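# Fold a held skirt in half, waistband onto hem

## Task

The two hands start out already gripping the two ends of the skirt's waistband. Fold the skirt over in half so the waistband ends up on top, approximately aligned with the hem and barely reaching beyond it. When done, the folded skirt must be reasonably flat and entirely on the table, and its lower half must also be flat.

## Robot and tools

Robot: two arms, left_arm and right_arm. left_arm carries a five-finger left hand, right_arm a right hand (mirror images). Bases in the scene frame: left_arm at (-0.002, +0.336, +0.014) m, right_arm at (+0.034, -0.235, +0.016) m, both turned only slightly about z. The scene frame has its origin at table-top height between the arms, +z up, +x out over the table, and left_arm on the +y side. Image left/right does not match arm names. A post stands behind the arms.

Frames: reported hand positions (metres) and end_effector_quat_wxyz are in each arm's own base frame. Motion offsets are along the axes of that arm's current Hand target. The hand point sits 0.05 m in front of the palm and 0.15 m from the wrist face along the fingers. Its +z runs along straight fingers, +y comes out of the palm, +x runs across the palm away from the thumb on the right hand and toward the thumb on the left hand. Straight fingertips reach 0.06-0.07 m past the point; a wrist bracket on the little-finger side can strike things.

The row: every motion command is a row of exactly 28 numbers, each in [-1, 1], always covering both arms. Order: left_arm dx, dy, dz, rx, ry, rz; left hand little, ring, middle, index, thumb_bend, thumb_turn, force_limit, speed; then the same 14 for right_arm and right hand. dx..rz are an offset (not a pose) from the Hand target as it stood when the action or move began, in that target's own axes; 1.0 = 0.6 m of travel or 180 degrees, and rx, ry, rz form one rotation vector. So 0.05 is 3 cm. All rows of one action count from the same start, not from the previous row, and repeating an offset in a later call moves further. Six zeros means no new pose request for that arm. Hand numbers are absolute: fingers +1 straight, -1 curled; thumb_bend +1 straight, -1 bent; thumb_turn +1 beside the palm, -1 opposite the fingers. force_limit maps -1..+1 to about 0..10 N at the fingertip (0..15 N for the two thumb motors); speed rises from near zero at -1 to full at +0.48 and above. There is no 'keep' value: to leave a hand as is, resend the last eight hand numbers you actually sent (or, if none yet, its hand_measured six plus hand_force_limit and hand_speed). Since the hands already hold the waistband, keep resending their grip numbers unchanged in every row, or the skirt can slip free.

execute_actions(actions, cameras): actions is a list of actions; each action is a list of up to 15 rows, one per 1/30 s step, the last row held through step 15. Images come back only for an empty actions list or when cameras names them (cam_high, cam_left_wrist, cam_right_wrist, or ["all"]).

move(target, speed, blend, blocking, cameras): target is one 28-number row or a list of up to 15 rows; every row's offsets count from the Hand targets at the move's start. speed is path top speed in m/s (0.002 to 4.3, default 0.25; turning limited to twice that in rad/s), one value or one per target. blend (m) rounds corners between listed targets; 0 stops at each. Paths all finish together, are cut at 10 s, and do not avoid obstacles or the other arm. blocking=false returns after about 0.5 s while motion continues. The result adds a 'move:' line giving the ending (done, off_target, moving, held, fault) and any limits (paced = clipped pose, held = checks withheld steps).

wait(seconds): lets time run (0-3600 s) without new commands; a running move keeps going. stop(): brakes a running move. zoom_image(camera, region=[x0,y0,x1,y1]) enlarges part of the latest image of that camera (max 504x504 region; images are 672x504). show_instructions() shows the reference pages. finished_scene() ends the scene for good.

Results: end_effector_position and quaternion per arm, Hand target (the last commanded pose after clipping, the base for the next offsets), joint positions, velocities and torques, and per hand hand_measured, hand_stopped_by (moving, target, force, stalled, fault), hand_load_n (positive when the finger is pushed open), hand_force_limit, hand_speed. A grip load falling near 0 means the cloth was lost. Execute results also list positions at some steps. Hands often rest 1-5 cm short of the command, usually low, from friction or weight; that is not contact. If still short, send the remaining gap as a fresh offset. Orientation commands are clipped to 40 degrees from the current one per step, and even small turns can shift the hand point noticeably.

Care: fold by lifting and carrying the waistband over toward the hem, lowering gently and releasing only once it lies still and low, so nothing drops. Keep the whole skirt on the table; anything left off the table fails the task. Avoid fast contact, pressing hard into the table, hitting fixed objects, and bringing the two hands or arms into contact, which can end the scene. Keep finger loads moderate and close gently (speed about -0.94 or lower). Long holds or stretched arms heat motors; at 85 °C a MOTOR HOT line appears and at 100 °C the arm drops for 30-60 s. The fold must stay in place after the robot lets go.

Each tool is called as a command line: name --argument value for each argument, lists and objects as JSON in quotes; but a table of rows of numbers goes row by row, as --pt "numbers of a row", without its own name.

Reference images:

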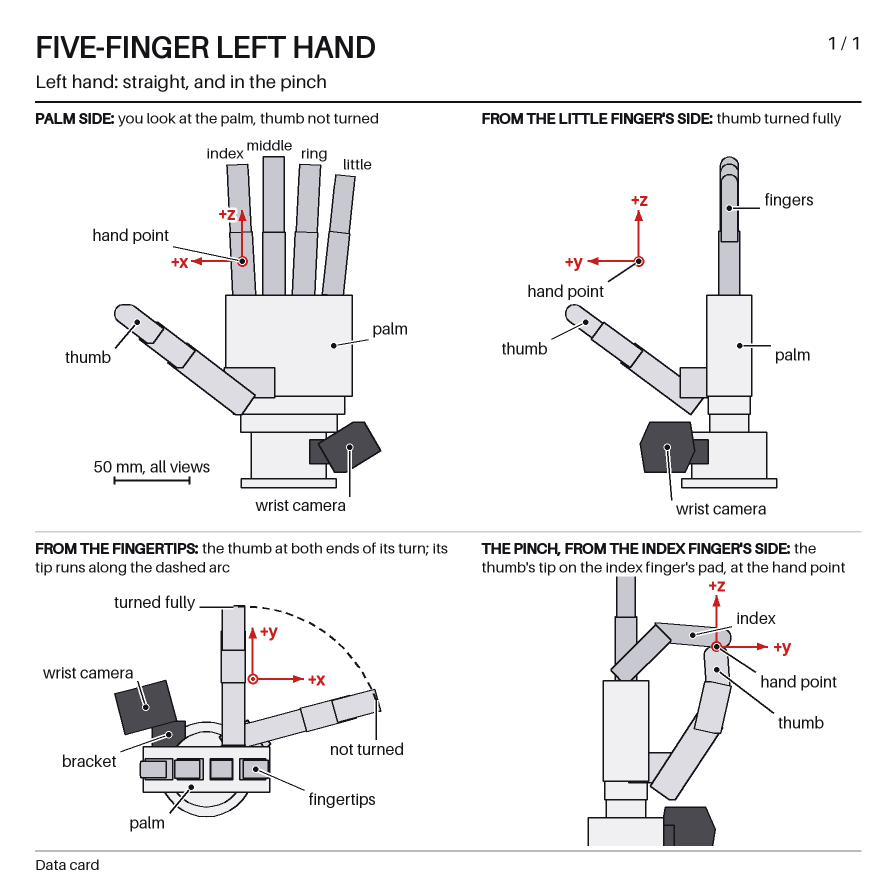

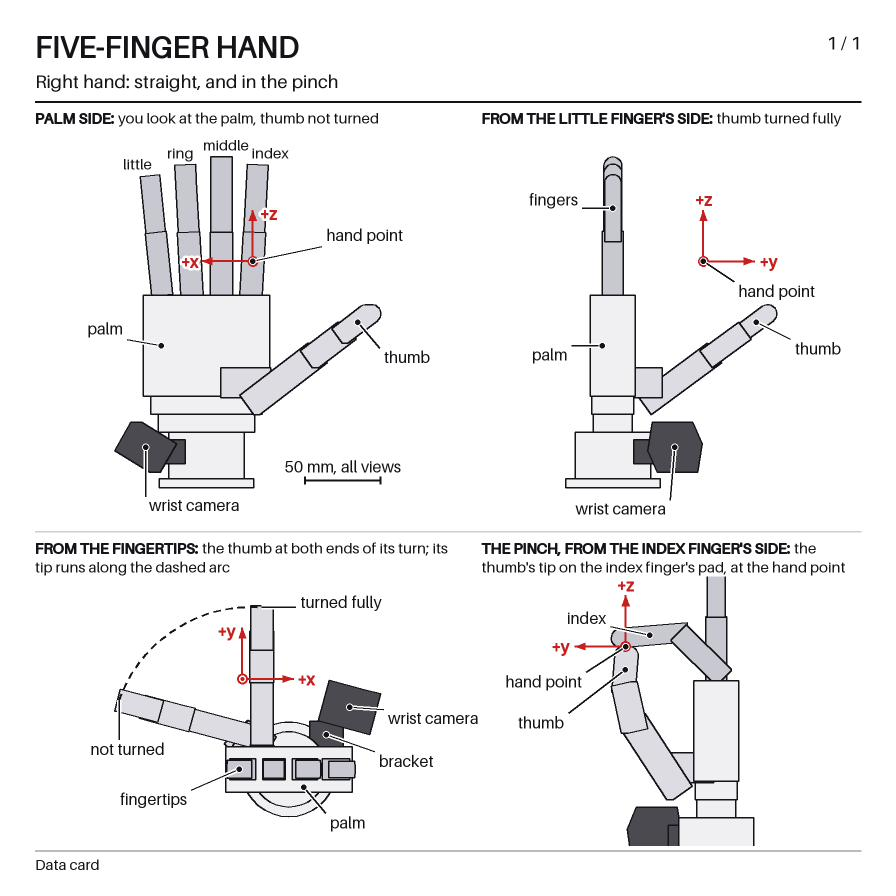

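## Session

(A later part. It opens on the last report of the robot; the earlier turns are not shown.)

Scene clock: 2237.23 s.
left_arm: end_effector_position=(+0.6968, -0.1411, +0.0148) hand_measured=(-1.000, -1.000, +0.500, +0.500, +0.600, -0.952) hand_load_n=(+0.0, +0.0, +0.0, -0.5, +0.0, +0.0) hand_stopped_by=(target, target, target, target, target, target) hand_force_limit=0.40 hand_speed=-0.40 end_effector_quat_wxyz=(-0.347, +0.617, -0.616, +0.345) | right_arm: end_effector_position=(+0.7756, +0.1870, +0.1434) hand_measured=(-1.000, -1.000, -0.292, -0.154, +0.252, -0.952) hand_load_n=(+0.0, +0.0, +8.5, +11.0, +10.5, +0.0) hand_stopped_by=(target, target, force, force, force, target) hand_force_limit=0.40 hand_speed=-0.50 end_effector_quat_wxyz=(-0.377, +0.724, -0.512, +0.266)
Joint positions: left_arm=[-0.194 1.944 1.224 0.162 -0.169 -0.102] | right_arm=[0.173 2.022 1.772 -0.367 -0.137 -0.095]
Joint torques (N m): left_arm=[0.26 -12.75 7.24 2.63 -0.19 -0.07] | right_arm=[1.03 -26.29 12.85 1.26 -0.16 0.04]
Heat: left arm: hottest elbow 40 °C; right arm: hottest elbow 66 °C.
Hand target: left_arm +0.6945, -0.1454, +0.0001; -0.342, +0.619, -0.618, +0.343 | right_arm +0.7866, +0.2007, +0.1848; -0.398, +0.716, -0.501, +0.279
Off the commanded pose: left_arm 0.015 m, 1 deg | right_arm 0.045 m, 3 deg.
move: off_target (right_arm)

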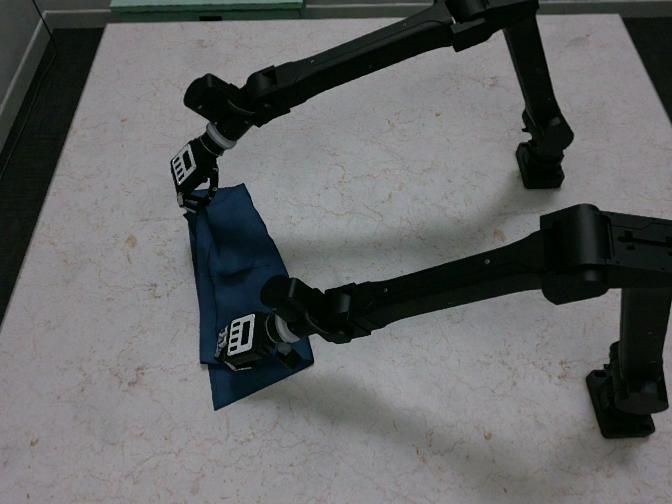

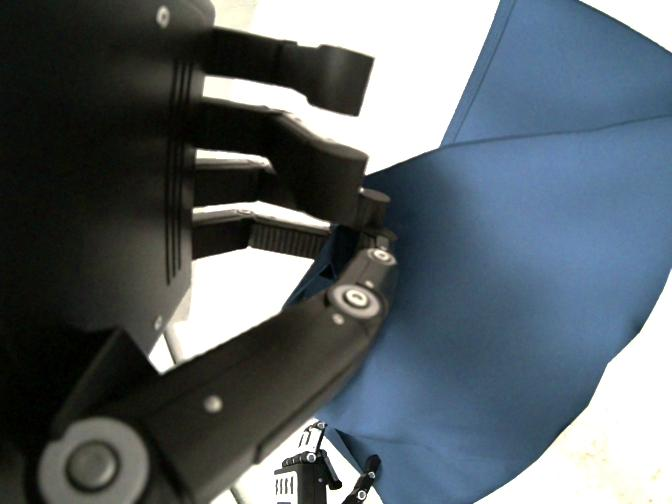

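move --pt "0 0 0 0 0 0 -1.0 -1.0 0.5 0.5 0.6 -0.952 0.4 -0.4 -0.0148 0.1548 -0.0432 0 0 0 -1.0 -1.0 -0.34 -0.35 0.2 -0.952 0.4 -0.5" --pt "0 0 0 0 0 0 -1.0 -1.0 0.5 0.5 0.6 -0.952 0.4 -0.4 -0.0082 0.2893 0.0242 0 0 0 -1.0 -1.0 -0.34 -0.35 0.2 -0.952 0.4 -0.5" --speed 0.1 --blend 0.02 --cameras '["cam_high","cam_right_wrist","cam_left_wrist"]'

zoom_image --camera "cam_high" --region '[140, 140, 340, 340]'

Scene clock: 2282.10 s.
left_arm: end_effector_position=(+0.6967, -0.1418, +0.0148) hand_measured=(-1.000, -1.000, +0.500, +0.500, +0.600, -0.952) hand_load_n=(+0.0, +0.0, +0.0, +0.0, +0.0, -0.5) hand_stopped_by=(target, target, target, target, target, target) hand_force_limit=0.40 hand_speed=-0.40 end_effector_quat_wxyz=(-0.347, +0.617, -0.617, +0.345) | right_arm: end_effector_position=(+0.7166, +0.1794, +0.0629) hand_measured=(-1.000, -1.000, -0.292, -0.154, +0.252, -0.952) hand_load_n=(+0.0, +0.5, +8.5, +10.0, +10.5, +0.0) hand_stopped_by=(target, target, force, force, force, target) hand_force_limit=0.40 hand_speed=-0.50 end_effector_quat_wxyz=(-0.411, +0.709, -0.493, +0.292)
Joint positions: left_arm=[-0.195 1.944 1.224 0.162 -0.168 -0.102] | right_arm=[0.173 1.941 1.355 0.065 -0.151 -0.094]
Joint torques (N m): left_arm=[0.21 -12.69 7.24 2.61 -0.22 -0.07] | right_arm=[-0.03 -18.61 6.57 2.28 -0.06 -0.05]
Heat: left arm: hottest elbow 40 °C; right arm: hottest elbow 73 °C.
Hand target: left_arm +0.6945, -0.1455, +0.0001; -0.342, +0.619, -0.618, +0.343 | right_arm +0.7105, +0.1783, +0.0296; -0.399, +0.716, -0.501, +0.279
Off the commanded pose: left_arm 0.015 m, 1 deg | right_arm 0.034 m, 2 deg.
move: off_target (right_arm)

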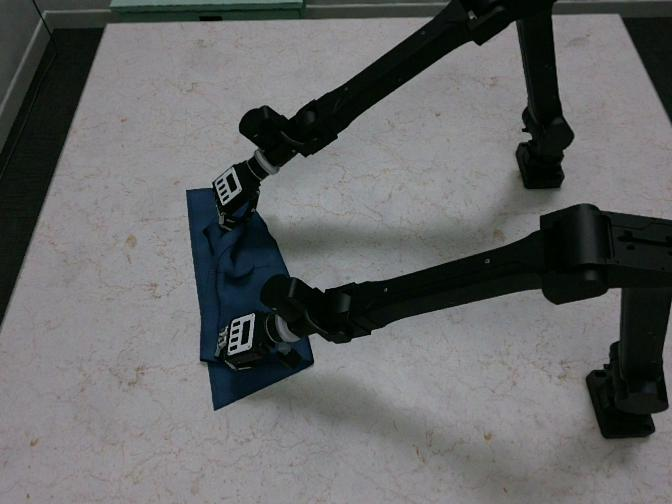

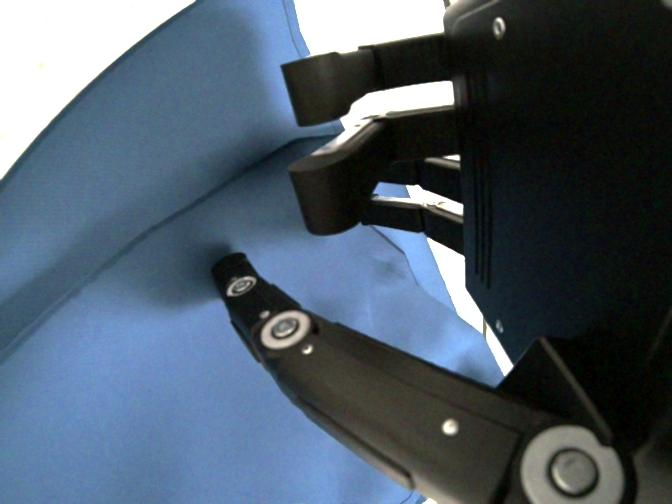

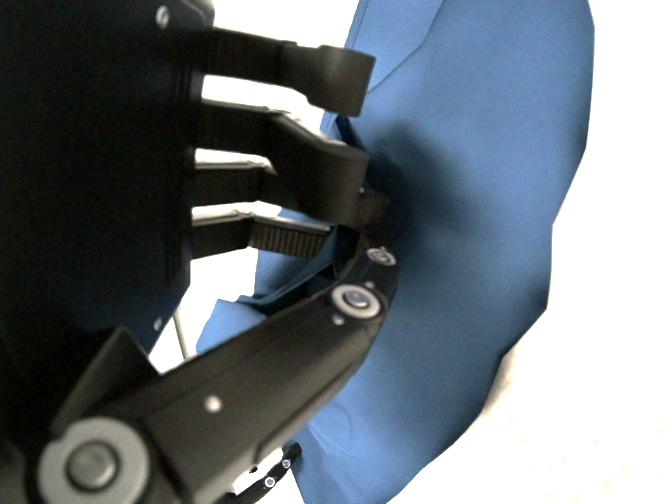

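Scaled by 2.520 from the camera's image (finer frame: 960x720).

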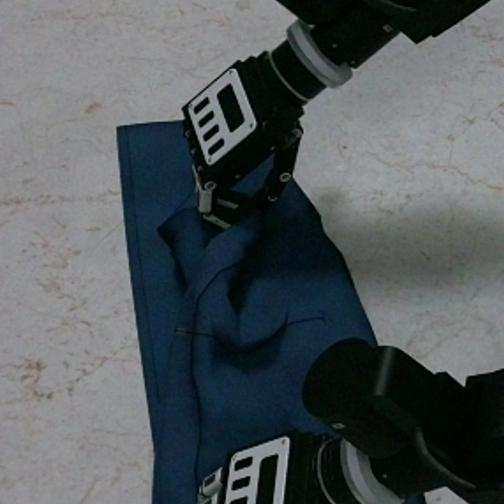

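move --pt "0 0 0 0 0 0 -1.0 -1.0 0.5 0.5 0.6 -0.952 0.4 -0.4 -0.0328 0.0642 -0.0085 0 0 0 -1.0 -1.0 -0.34 -0.35 0.2 -0.952 0.4 -0.5" --pt "0 0 0 0 0 0 -1.0 -1.0 0.5 0.5 0.6 -0.952 0.4 -0.4 0.0082 -0.1445 -0.052 0 0 0 -1.0 -1.0 -0.34 -0.35 0.2 -0.952 0.4 -0.5" --pt "0 0 0 0 0 0 -1.0 -1.0 0.5 0.5 0.6 -0.952 0.4 -0.4 0.0428 -0.133 0.0555 0 0 0 -1.0 -1.0 -0.34 -0.35 0.2 -0.952 0.4 -0.5" --speed 0.1 --blend '[0.0,0.02,0.0]' --cameras '["cam_high","cam_right_wrist"]'

zoom_image --camera "cam_high" --region '[140, 140, 340, 340]'

Scene clock: 2307.57 s.
left_arm: end_effector_position=(+0.6966, -0.1433, +0.0150) hand_measured=(-1.000, -1.000, +0.500, +0.500, +0.600, -0.952) hand_load_n=(+0.0, +0.0, +0.0, +0.0, +0.0, +0.0) hand_stopped_by=(target, target, target, target, target, target) hand_force_limit=0.40 hand_speed=-0.40 end_effector_quat_wxyz=(-0.346, +0.616, -0.617, +0.346) | right_arm: end_effector_position=(+0.7702, +0.1818, +0.0765) hand_measured=(-1.000, -1.000, -0.292, -0.154, +0.252, -0.952) hand_load_n=(+0.0, +0.0, +8.5, +9.5, +11.0, -1.0) hand_stopped_by=(target, target, force, force, force, target) hand_force_limit=0.40 hand_speed=-0.50 end_effector_quat_wxyz=(-0.396, +0.718, -0.501, +0.276)
Joint positions: left_arm=[-0.197 1.944 1.224 0.163 -0.167 -0.102] | right_arm=[0.162 2.054 1.613 -0.13 -0.162 -0.102]
Joint torques (N m): left_arm=[0.44 -12.69 7.24 2.58 -0.27 -0.07] | right_arm=[-0.67 -21.95 11.9 1.21 -0.25 -0.08]
Heat: left arm: hottest elbow 40 °C; right arm: hottest elbow 66 °C.
Hand target: left_arm +0.6945, -0.1453, +0.0002; -0.342, +0.619, -0.618, +0.343 | right_arm +0.7854, +0.1785, +0.0797; -0.398, +0.716, -0.501, +0.279
Off the commanded pose: left_arm 0.015 m, 1 deg | right_arm 0.016 m, 0 deg.
move: off_target (right_arm)

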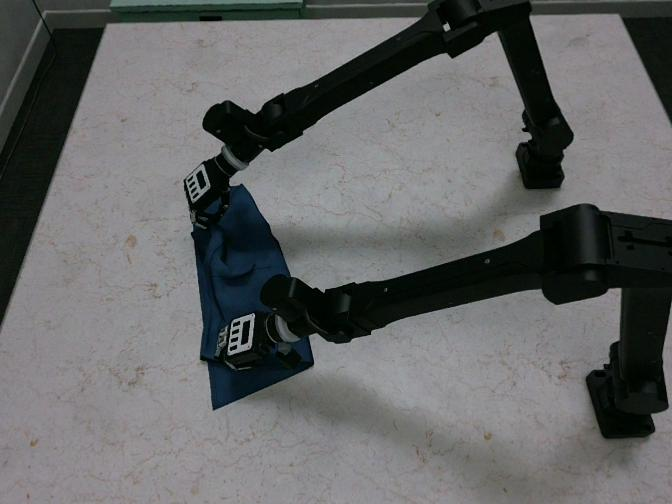

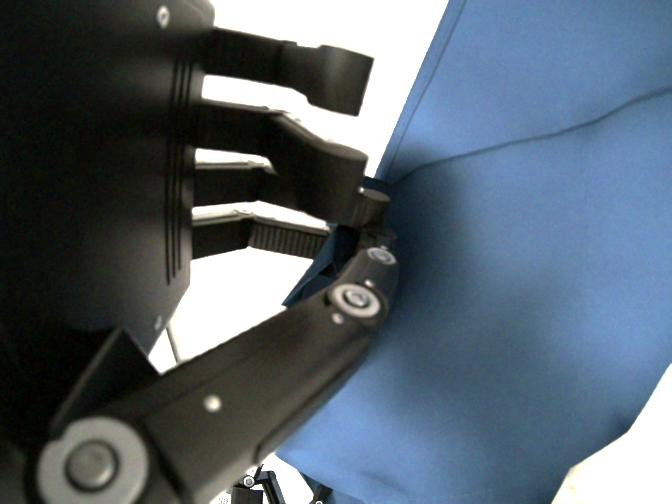

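Scaled by 2.520 from the camera's image (finer frame: 960x720).

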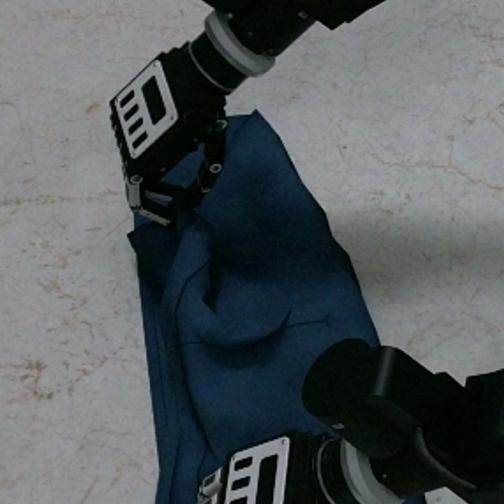

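move --target '[0,0,0,0,0,0,-1.0,-1.0,0.5,0.5,0.6,-0.952,0.4,-0.4,-0.0068,0.109,0.0458,0,0,0,-1.0,-1.0,-0.34,-0.35,0.2,-0.952,0.4,-0.5]' --speed 0.06 --cameras '["cam_high","cam_right_wrist"]'

zoom_image --camera "cam_high" --region '[140, 140, 340, 340]'

Scene clock: 2319.77 s.
left_arm: end_effector_position=(+0.6966, -0.1432, +0.0150) hand_measured=(-1.000, -1.000, +0.500, +0.500, +0.600, -0.952) hand_load_n=(+0.0, +0.0, +0.0, +0.0, +0.0, -0.5) hand_stopped_by=(target, target, target, target, target, target) hand_force_limit=0.40 hand_speed=-0.40 end_effector_quat_wxyz=(-0.347, +0.616, -0.617, +0.346) | right_arm: end_effector_position=(+0.7769, +0.1829, +0.0426) hand_measured=(-1.000, -1.000, -0.292, -0.154, +0.252, -0.952) hand_load_n=(+0.0, +0.0, +8.5, +9.5, +11.0, -0.5) hand_stopped_by=(target, target, force, force, force, target) hand_force_limit=0.40 hand_speed=-0.50 end_effector_quat_wxyz=(-0.409, +0.711, -0.494, +0.288)
Joint positions: left_arm=[-0.197 1.944 1.224 0.163 -0.168 -0.102] | right_arm=[0.162 2.103 1.575 -0.003 -0.162 -0.102]
Joint torques (N m): left_arm=[0.44 -12.75 7.25 2.56 -0.25 -0.07] | right_arm=[-0.38 -21.42 7.04 2.48 -0.14 -0.07]
Heat: left arm: hottest elbow 40 °C; right arm: hottest elbow 65 °C.
Hand target: left_arm +0.6945, -0.1453, +0.0002; -0.342, +0.619, -0.618, +0.343 | right_arm +0.7736, +0.1785, +0.0099; -0.398, +0.716, -0.501, +0.279
Off the commanded pose: left_arm 0.015 m, 1 deg | right_arm 0.033 m, 2 deg.
move: off_target (right_arm)

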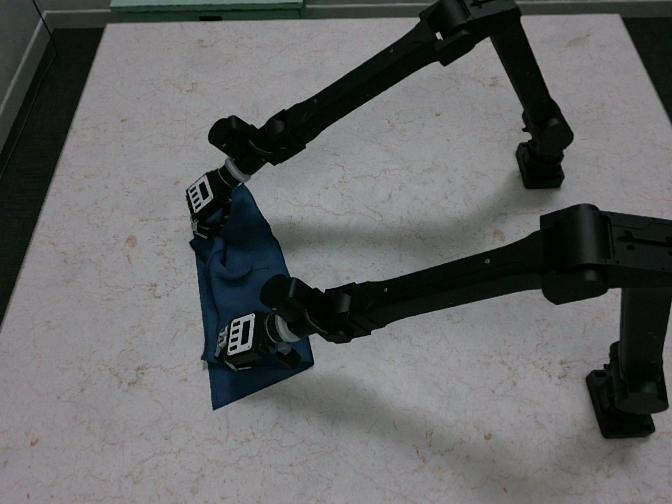

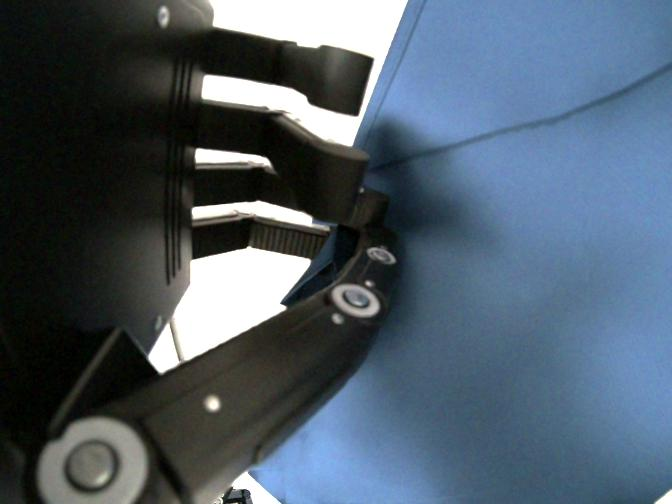

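Scaled by 2.520 from the camera's image (finer frame: 960x720).

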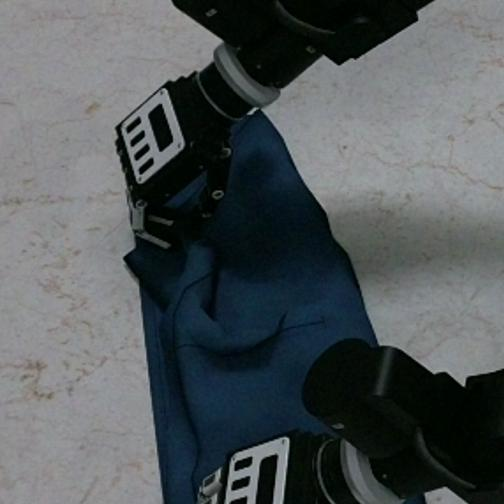

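move --target '[0,0,0,0,0,0,-1.0,-1.0,0.5,0.5,0.6,-0.952,0.4,-0.4,0,-0.2685,-0.1678,0,0,0,-1.0,-1.0,-0.34,-0.35,0.2,-0.952,0.4,-0.5]' --speed 0.12 --cameras '["cam_high","cam_right_wrist","cam_left_wrist"]'

zoom_image --camera "cam_high" --region '[140, 120, 340, 320]'

zoom_image --camera "cam_right_wrist" --region '[260, 150, 560, 450]'

zoom_image --camera "cam_left_wrist" --region '[272, 104, 672, 504]'

Scene clock: 2378.03 s.
left_arm: end_effector_position=(+0.6965, -0.1435, +0.0150) hand_measured=(-1.000, -1.000, +0.500, +0.500, +0.600, -0.952) hand_load_n=(+0.0, +0.0, +0.0, +0.0, +0.0, +0.0) hand_stopped_by=(target, target, target, target, target, target) hand_force_limit=0.40 hand_speed=-0.40 end_effector_quat_wxyz=(-0.346, +0.616, -0.617, +0.346) | right_arm: end_effector_position=(+0.7583, +0.1799, +0.1616) hand_measured=(-1.000, -1.000, -0.292, -0.154, +0.252, -0.952) hand_load_n=(+0.0, +0.0, +9.0, +10.5, +10.5, +0.0) hand_stopped_by=(target, target, force, force, force, target) hand_force_limit=0.40 hand_speed=-0.50 end_effector_quat_wxyz=(-0.382, +0.726, -0.509, +0.261)
Joint positions: left_arm=[-0.197 1.944 1.224 0.163 -0.168 -0.102] | right_arm=[0.162 1.963 1.725 -0.38 -0.162 -0.102]
Joint torques (N m): left_arm=[0.5 -12.69 7.24 2.58 -0.25 -0.07] | right_arm=[-0.44 -25.05 12.9 1.25 -0.15 -0.06]
Heat: left arm: hottest elbow 40 °C; right arm: hottest elbow 62 °C.
Hand target: left_arm +0.6945, -0.1453, +0.0002; -0.342, +0.619, -0.618, +0.343 | right_arm +0.7729, +0.1783, +0.1999; -0.399, +0.716, -0.501, +0.279
Off the commanded pose: left_arm 0.015 m, 1 deg | right_arm 0.041 m, 3 deg.
move: off_target (right_arm)

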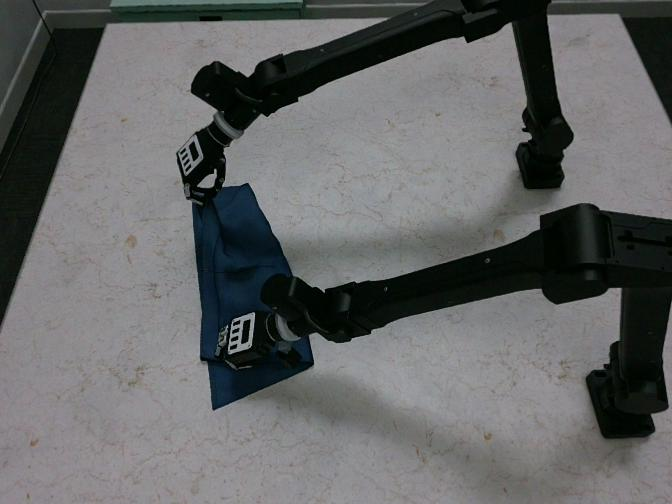

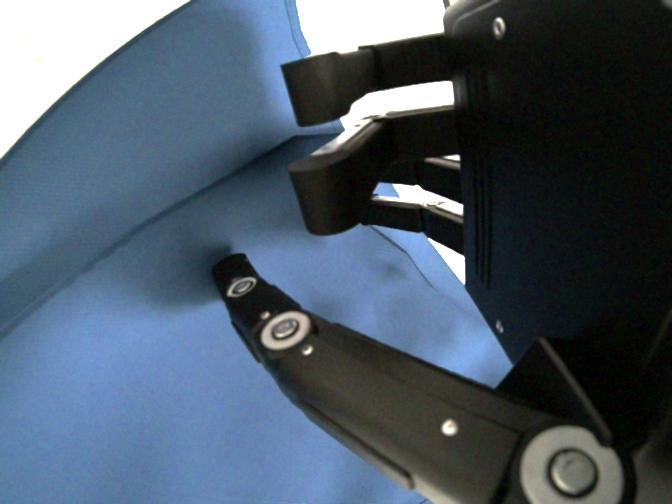

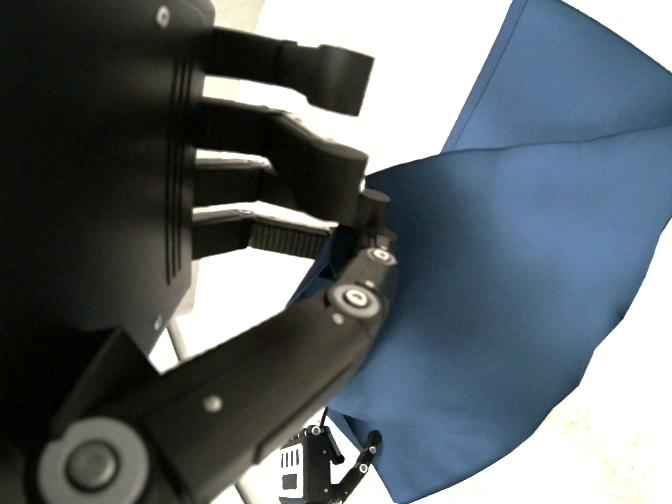

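Scaled by 2.520 from the camera's image (finer frame: 960x720).

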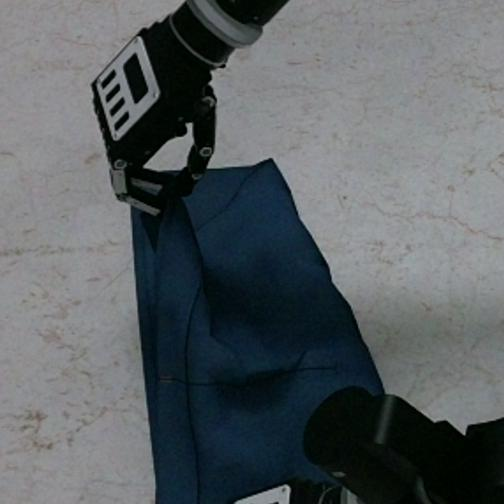

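Scaled by 1.680 from the camera's image (finer frame: 960x720).

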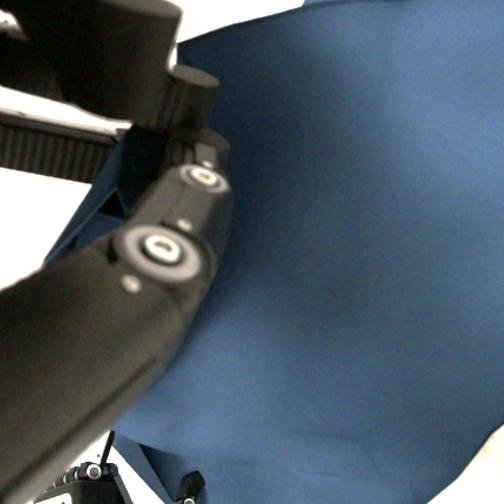

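Scaled by 1.260 from the camera's image (finer frame: 960x720).

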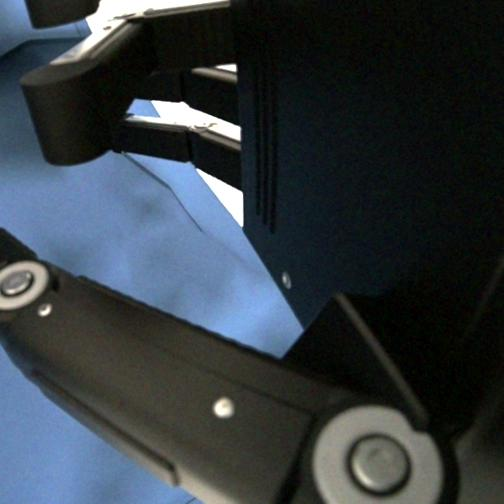

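move --pt "0 0 0 0 0 0 -1.0 -1.0 0.5 0.5 0.6 -0.952 0.4 -0.4 0.0042 0.2822 0.1493 0 0 0 -1.0 -1.0 -0.34 -0.35 0.2 -0.952 0.4 -0.5" --pt "0 0 0 0 0 0 -1.0 -1.0 0.5 0.5 0.6 -0.952 0.4 -0.4 0.0042 0.2652 0.1388 0 0 0 -1.0 -1.0 0.4 0.4 0.2 -0.952 0.4 -0.7" --speed 0.1 --cameras '["cam_high","cam_right_wrist"]'

zoom_image --camera "cam_high" --region '[140, 140, 340, 340]'

zoom_image --camera "cam_right_wrist" --region '[240, 90, 540, 390]'

Scene clock: 2407.30 s.
left_arm: end_effector_position=(+0.6965, -0.1435, +0.0150) hand_measured=(-1.000, -1.000, +0.500, +0.500, +0.600, -0.952) hand_load_n=(+0.0, +0.0, +0.0, +0.0, +0.0, +0.0) hand_stopped_by=(target, target, target, target, target, target) hand_force_limit=0.40 hand_speed=-0.40 end_effector_quat_wxyz=(-0.346, +0.616, -0.617, +0.346) | right_arm: end_effector_position=(+0.7646, +0.1795, +0.0417) hand_measured=(-1.000, -1.000, +0.400, +0.400, +0.250, -0.952) hand_load_n=(+0.0, +0.0, +0.0, -0.5, +0.0, +0.0) hand_stopped_by=(target, target, target, target, force, target) hand_force_limit=0.40 hand_speed=-0.70 end_effector_quat_wxyz=(-0.411, +0.711, -0.493, +0.287)
Joint positions: left_arm=[-0.197 1.944 1.224 0.163 -0.168 -0.102] | right_arm=[0.159 2.076 1.523 0.024 -0.169 -0.103]
Joint torques (N m): left_arm=[0.5 -12.75 7.24 2.58 -0.25 -0.07] | right_arm=[-0.67 -22.12 7.62 1.51 -0.12 -0.09]
Heat: left arm: hottest elbow 40 °C; right arm: hottest elbow 65 °C.
Hand target: left_arm +0.6945, -0.1453, +0.0002; -0.342, +0.619, -0.618, +0.343 | right_arm +0.7615, +0.1713, +0.0205; -0.398, +0.716, -0.501, +0.279
Off the commanded pose: left_arm 0.015 m, 1 deg | right_arm 0.023 m, 2 deg.
move: off_target (right_arm); target 2's new numbers were sent with right_arm's hand 0.023 m and 2 deg from that target

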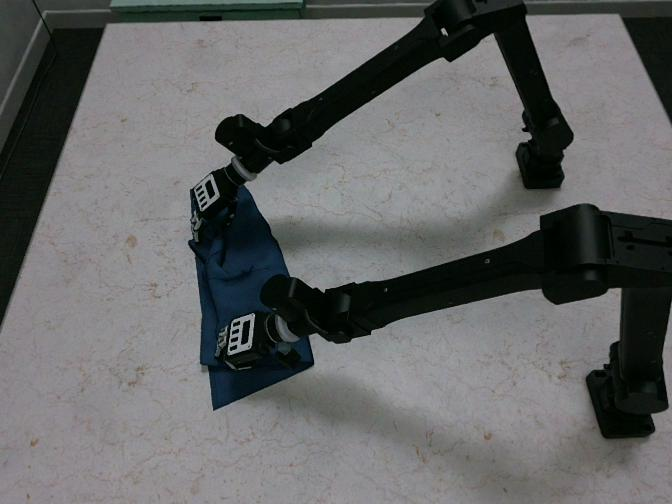

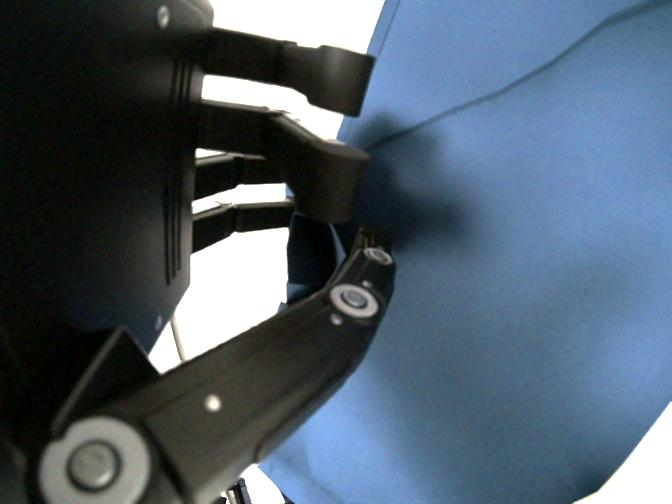

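Scaled by 2.520 from the camera's image (finer frame: 960x720).

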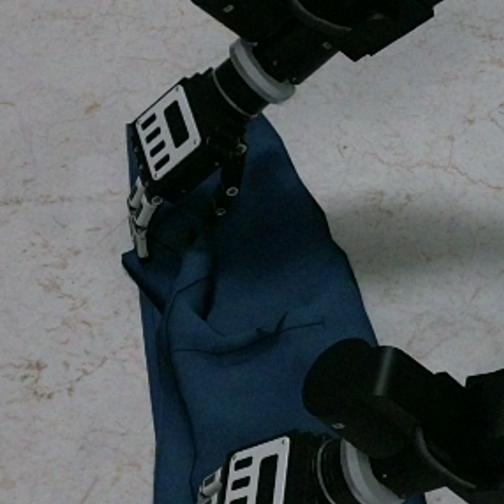

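Scaled by 1.680 from the camera's image (finer frame: 960x720).

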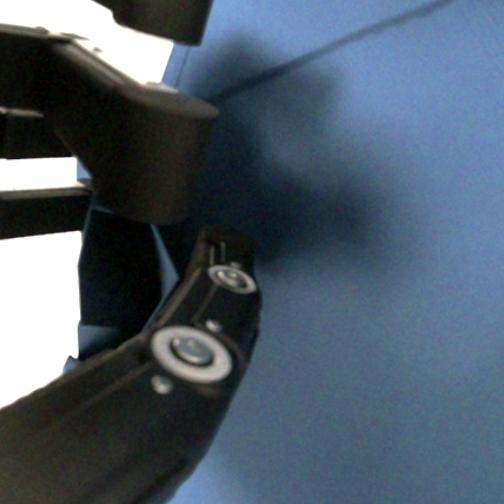

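move --pt "0 0 0 0 0 0 -1.0 -1.0 0.5 0.5 0.6 -0.952 0.4 -0.4 0 -0.1131 -0.0707 0 0 0 -1.0 -1.0 0.4 0.4 0.2 -0.952 0.4 -0.7" --pt "0 0 0 0 0 0 -1.0 -1.0 0.5 0.5 0.6 -0.952 0.4 -0.4 0.114 -0.0932 -0.2172 0 0 0 -1.0 -1.0 0.4 0.4 0.2 -0.952 0.4 -0.7" --speed 0.12 --blend 0.02 --cameras '["cam_high","cam_right_wrist"]'

zoom_image --camera "cam_high" --region '[140, 140, 340, 340]'

zoom_image --camera "cam_right_wrist" --region '[240, 90, 540, 390]'

Scene clock: 2418.10 s.
left_arm: end_effector_position=(+0.6965, -0.1435, +0.0150) hand_measured=(-1.000, -1.000, +0.500, +0.500, +0.600, -0.952) hand_load_n=(+0.0, +0.0, +0.0, +0.0, +0.0, +0.0) hand_stopped_by=(target, target, target, target, target, target) hand_force_limit=0.40 hand_speed=-0.40 end_effector_quat_wxyz=(-0.346, +0.616, -0.617, +0.346) | right_arm: end_effector_position=(+0.7162, +0.0860, +0.1389) hand_measured=(-1.000, -1.000, +0.400, +0.400, +0.250, -0.952) hand_load_n=(+0.0, +0.0, +0.0, -0.5, +0.0, +0.0) hand_stopped_by=(target, target, target, target, force, target) hand_force_limit=0.40 hand_speed=-0.70 end_effector_quat_wxyz=(-0.405, +0.713, -0.498, +0.282)
Joint positions: left_arm=[-0.197 1.944 1.224 0.163 -0.168 -0.102] | right_arm=[0.018 1.832 1.432 -0.164 -0.286 -0.176]
Joint torques (N m): left_arm=[0.5 -12.75 7.25 2.58 -0.25 -0.07] | right_arm=[-0.62 -22.24 7.32 1.24 -0.22 -0.15]
Heat: left arm: hottest elbow 40 °C; right arm: hottest elbow 64 °C.
Hand target: left_arm +0.6945, -0.1453, +0.0002; -0.342, +0.619, -0.618, +0.343 | right_arm +0.7086, +0.0792, +0.1367; -0.398, +0.716, -0.501, +0.279
Off the commanded pose: left_arm 0.015 m, 1 deg | right_arm 0.010 m, 1 deg.
move: done

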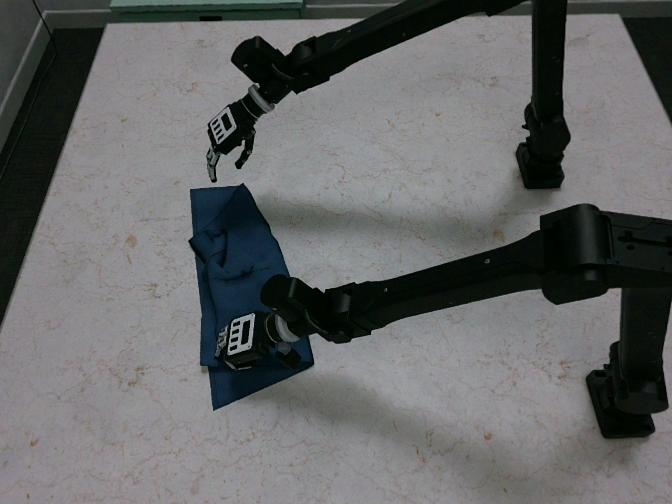

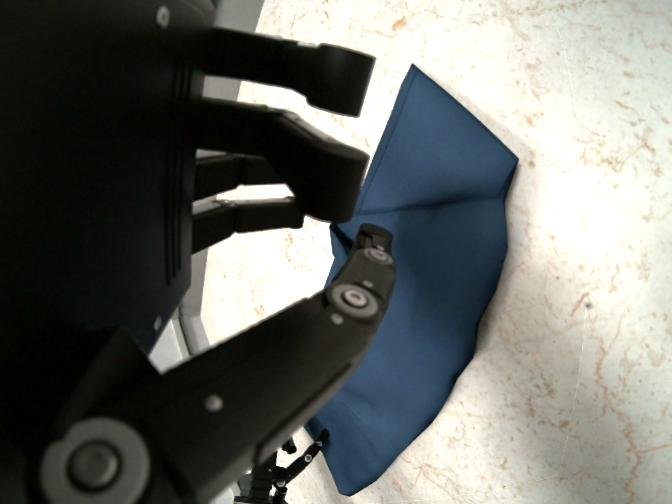

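Scaled by 2.520 from the camera's image (finer frame: 960x720).

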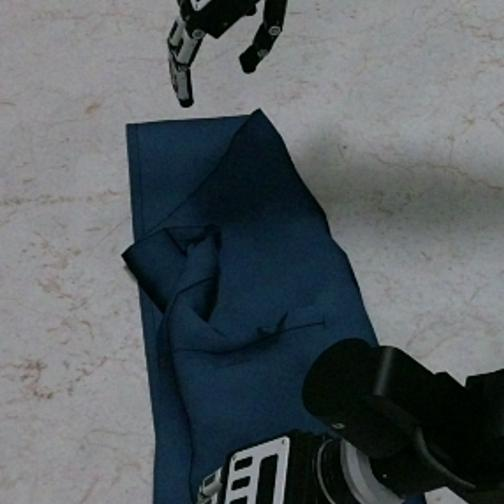

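Scaled by 1.680 from the camera's image (finer frame: 960x720).

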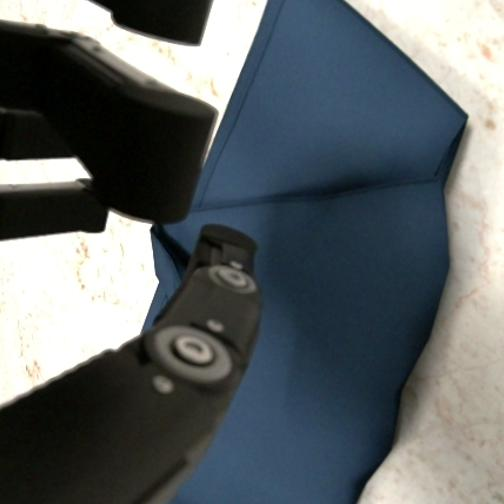

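move --pt "0 0 0 0 0 0 -1.0 -1.0 0.5 0.5 0.6 -0.952 0.4 -0.4 0 0 0 0 0 0 -1.0 -1.0 0.3 0.3 0.55 -0.952 0.4 0.0" --pt "0 -0.0989 -0.0618 0 0 0 -1.0 -1.0 0.2 0.2 0.5 -0.952 0.4 -0.4 -0.0922 -0.0228 0.0633 0 0 0 -1.0 -1.0 0.3 0.3 0.55 -0.952 0.4 0.0" --pt "-0.0117 -0.1413 0.006 0 0 0 -1.0 -1.0 0.2 0.2 0.5 -0.952 0.4 -0.4 -0.1843 -0.0457 0.1265 0 0 0 -1.0 -1.0 0.3 0.3 0.55 -0.952 0.4 0.0" --pt "-0.0117 -0.0282 0.0767 0 0 0 -1.0 -1.0 0.2 0.2 0.5 -0.952 0.4 -0.4 -0.1868 0.1282 0.2322 0 0 0 -1.0 -1.0 0.3 0.3 0.55 -0.952 0.4 0.0" --speed '[0.1,0.15,0.15,0.08]' --cameras '["all"]'

zoom_image --camera "cam_high" --region '[140, 170, 380, 410]'

zoom_image --camera "cam_right_wrist" --region '[240, 90, 540, 390]'

zoom_image --camera "cam_left_wrist" --region '[130, 90, 430, 390]'

Scene clock: 2473.67 s.
left_arm: end_effector_position=(+0.7446, -0.1435, +0.0165) hand_measured=(-1.000, -1.000, +0.200, +0.200, +0.500, -0.952) hand_load_n=(+0.0, +0.0, -1.0, -0.5, +0.0, +0.0) hand_stopped_by=(target, target, target, target, target, target) hand_force_limit=0.40 hand_speed=-0.40 end_effector_quat_wxyz=(-0.347, +0.616, -0.612, +0.354) | right_arm: end_effector_position=(+0.7506, +0.2119, +0.0420) hand_measured=(-1.000, -1.000, +0.300, +0.300, +0.550, -0.952) hand_load_n=(+0.0, +0.0, -1.0, +0.0, +0.0, +0.0) hand_stopped_by=(target, target, target, target, target, target) hand_force_limit=0.40 hand_speed=0.00 end_effector_quat_wxyz=(-0.414, +0.709, -0.490, +0.295)
Joint positions: left_arm=[-0.18 2.036 1.377 0.12 -0.148 -0.102] | right_arm=[0.214 2.055 1.478 0.069 -0.116 -0.079]
Joint torques (N m): left_arm=[1.26 -13.1 7.66 2.5 -0.11 0.07] | right_arm=[0.03 -19.43 6.5 2.45 0 0.01]
Heat: left arm: hottest elbow 40 °C; right arm: hottest elbow 63 °C.
Hand target: left_arm +0.7424, -0.1384, -0.0101; -0.342, +0.619, -0.618, +0.343 | right_arm +0.7434, +0.2111, -0.0018; -0.399, +0.716, -0.501, +0.279
Off the commanded pose: left_arm 0.027 m, 2 deg | right_arm 0.045 m, 3 deg.
move: off_target (left_arm, right_arm); target 2's new numbers were sent with left_arm's hand 0.029 m and 2 deg from that target

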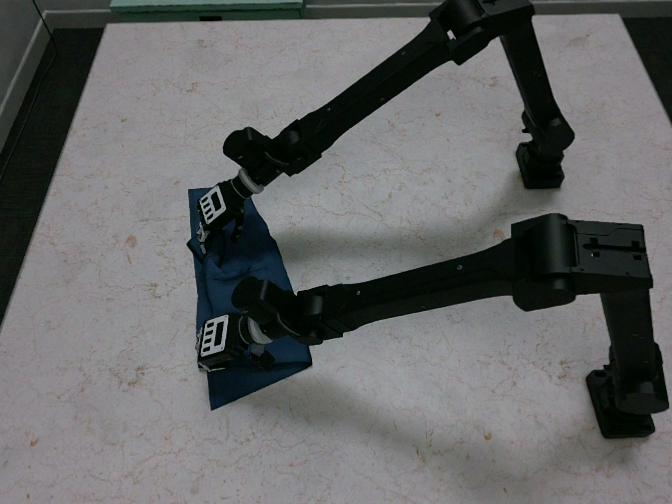

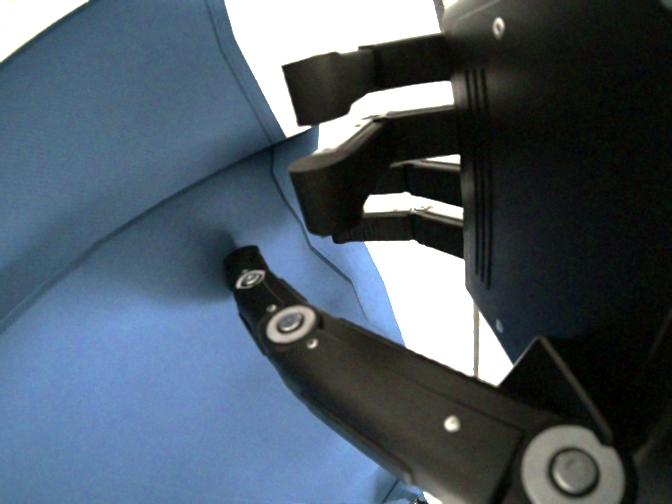

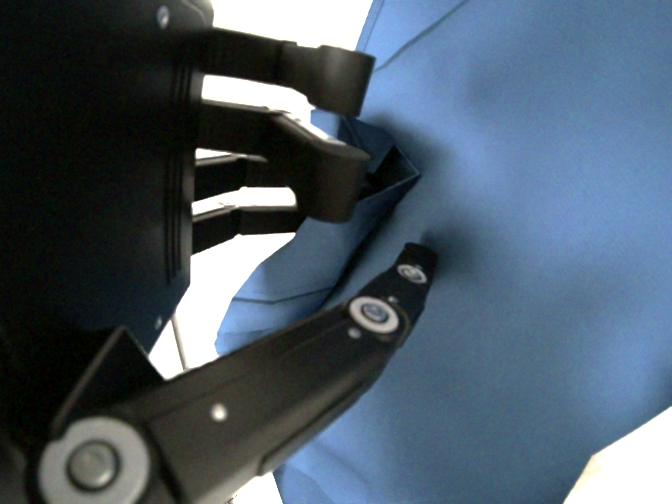

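Scaled by 2.100 from the camera's image (finer frame: 960x720).

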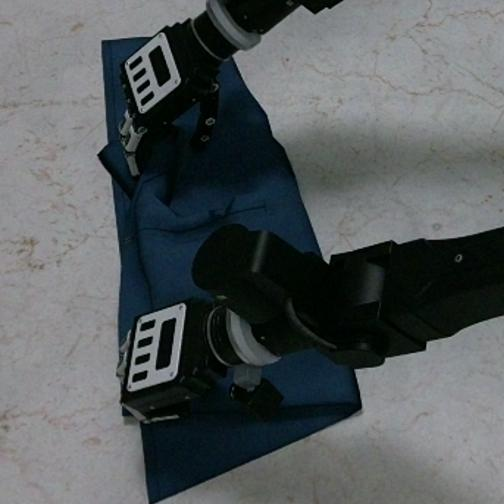

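Scaled by 1.680 from the camera's image (finer frame: 960x720).

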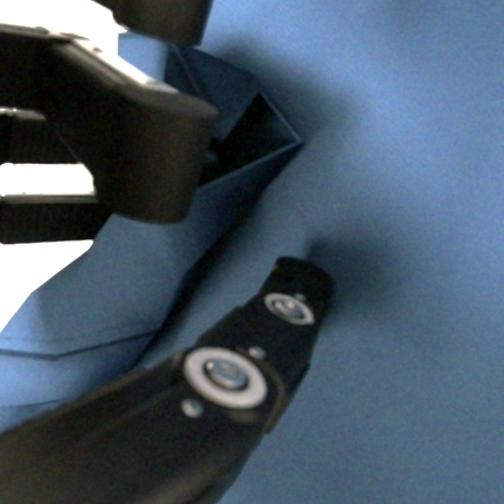

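Scaled by 1.680 from the camera's image (finer frame: 960x720).

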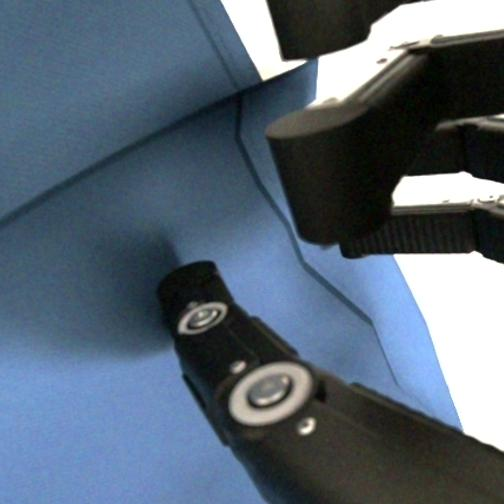

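move --target '[0,0,0,0,0,0,-1.0,-1.0,-0.34,-0.36,0.22,-0.952,0.4,-0.5,0,0,0,0,0,0,-1.0,-1.0,-0.34,-0.36,0.2,-0.952,0.4,-0.5]' --speed 0.08 --cameras '["all"]'

zoom_image --camera "cam_high" --region '[140, 170, 380, 410]'

Scene clock: 2481.80 s.
left_arm: end_effector_position=(+0.7445, -0.1437, +0.0094) hand_measured=(-1.000, -1.000, -0.300, -0.346, +0.226, -0.952) hand_load_n=(+0.0, +0.0, +7.5, +7.0, +7.0, +0.0) hand_stopped_by=(target, target, force, force, target, target) hand_force_limit=0.40 hand_speed=-0.50 end_effector_quat_wxyz=(-0.345, +0.616, -0.613, +0.353) | right_arm: end_effector_position=(+0.7518, +0.2123, +0.0395) hand_measured=(-1.000, -1.000, -0.108, -0.290, +0.208, -0.952) hand_load_n=(+0.0, +0.0, +0.0, +9.0, +9.5, +0.0) hand_stopped_by=(target, target, force, force, force, target) hand_force_limit=0.40 hand_speed=-0.50 end_effector_quat_wxyz=(-0.415, +0.707, -0.491, +0.295)
Joint positions: left_arm=[-0.18 2.047 1.377 0.126 -0.147 -0.102] | right_arm=[0.214 2.062 1.478 0.079 -0.116 -0.075]
Joint torques (N m): left_arm=[1.32 -13.8 7.72 2.21 -0.18 0.07] | right_arm=[0.09 -19.84 6.58 2.09 -0.01 -0.02]
Heat: left arm: hottest elbow 40 °C; right arm: hottest elbow 62 °C.
Hand target: left_arm +0.7424, -0.1384, -0.0101; -0.342, +0.619, -0.618, +0.343 | right_arm +0.7434, +0.2111, -0.0020; -0.398, +0.716, -0.501, +0.279
Off the commanded pose: left_arm 0.020 m, 1 deg | right_arm 0.042 m, 3 deg.
move: done

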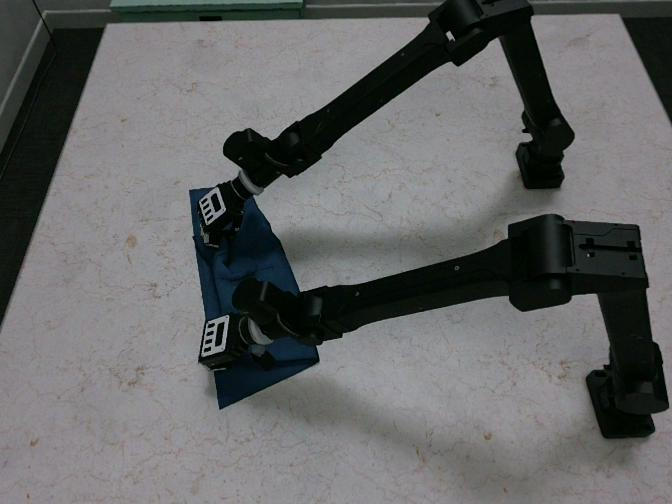

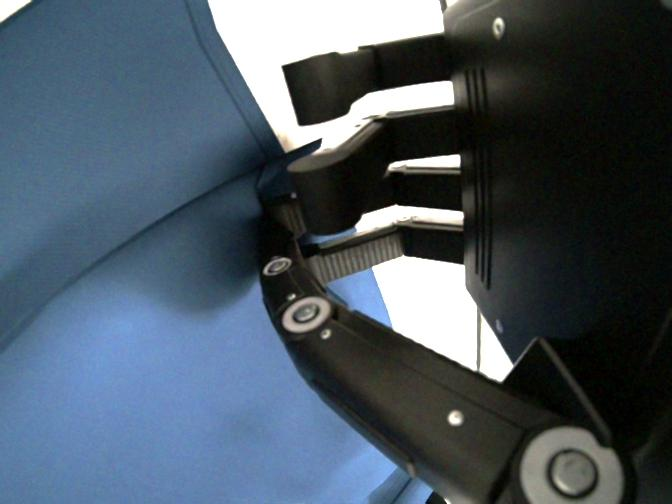

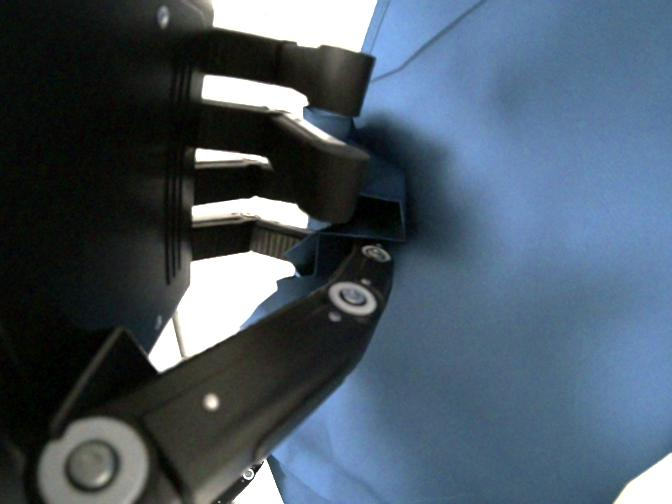

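Scaled by 2.100 from the camera's image (finer frame: 960x720).

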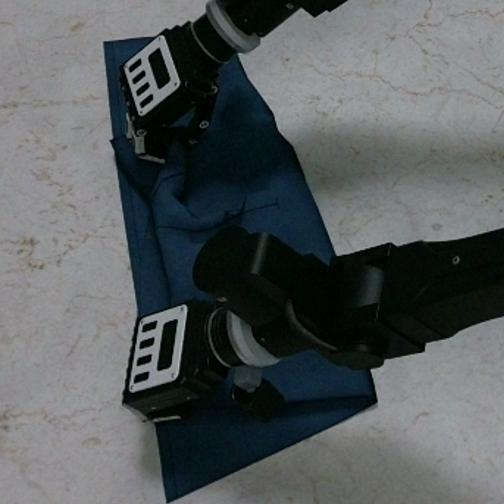

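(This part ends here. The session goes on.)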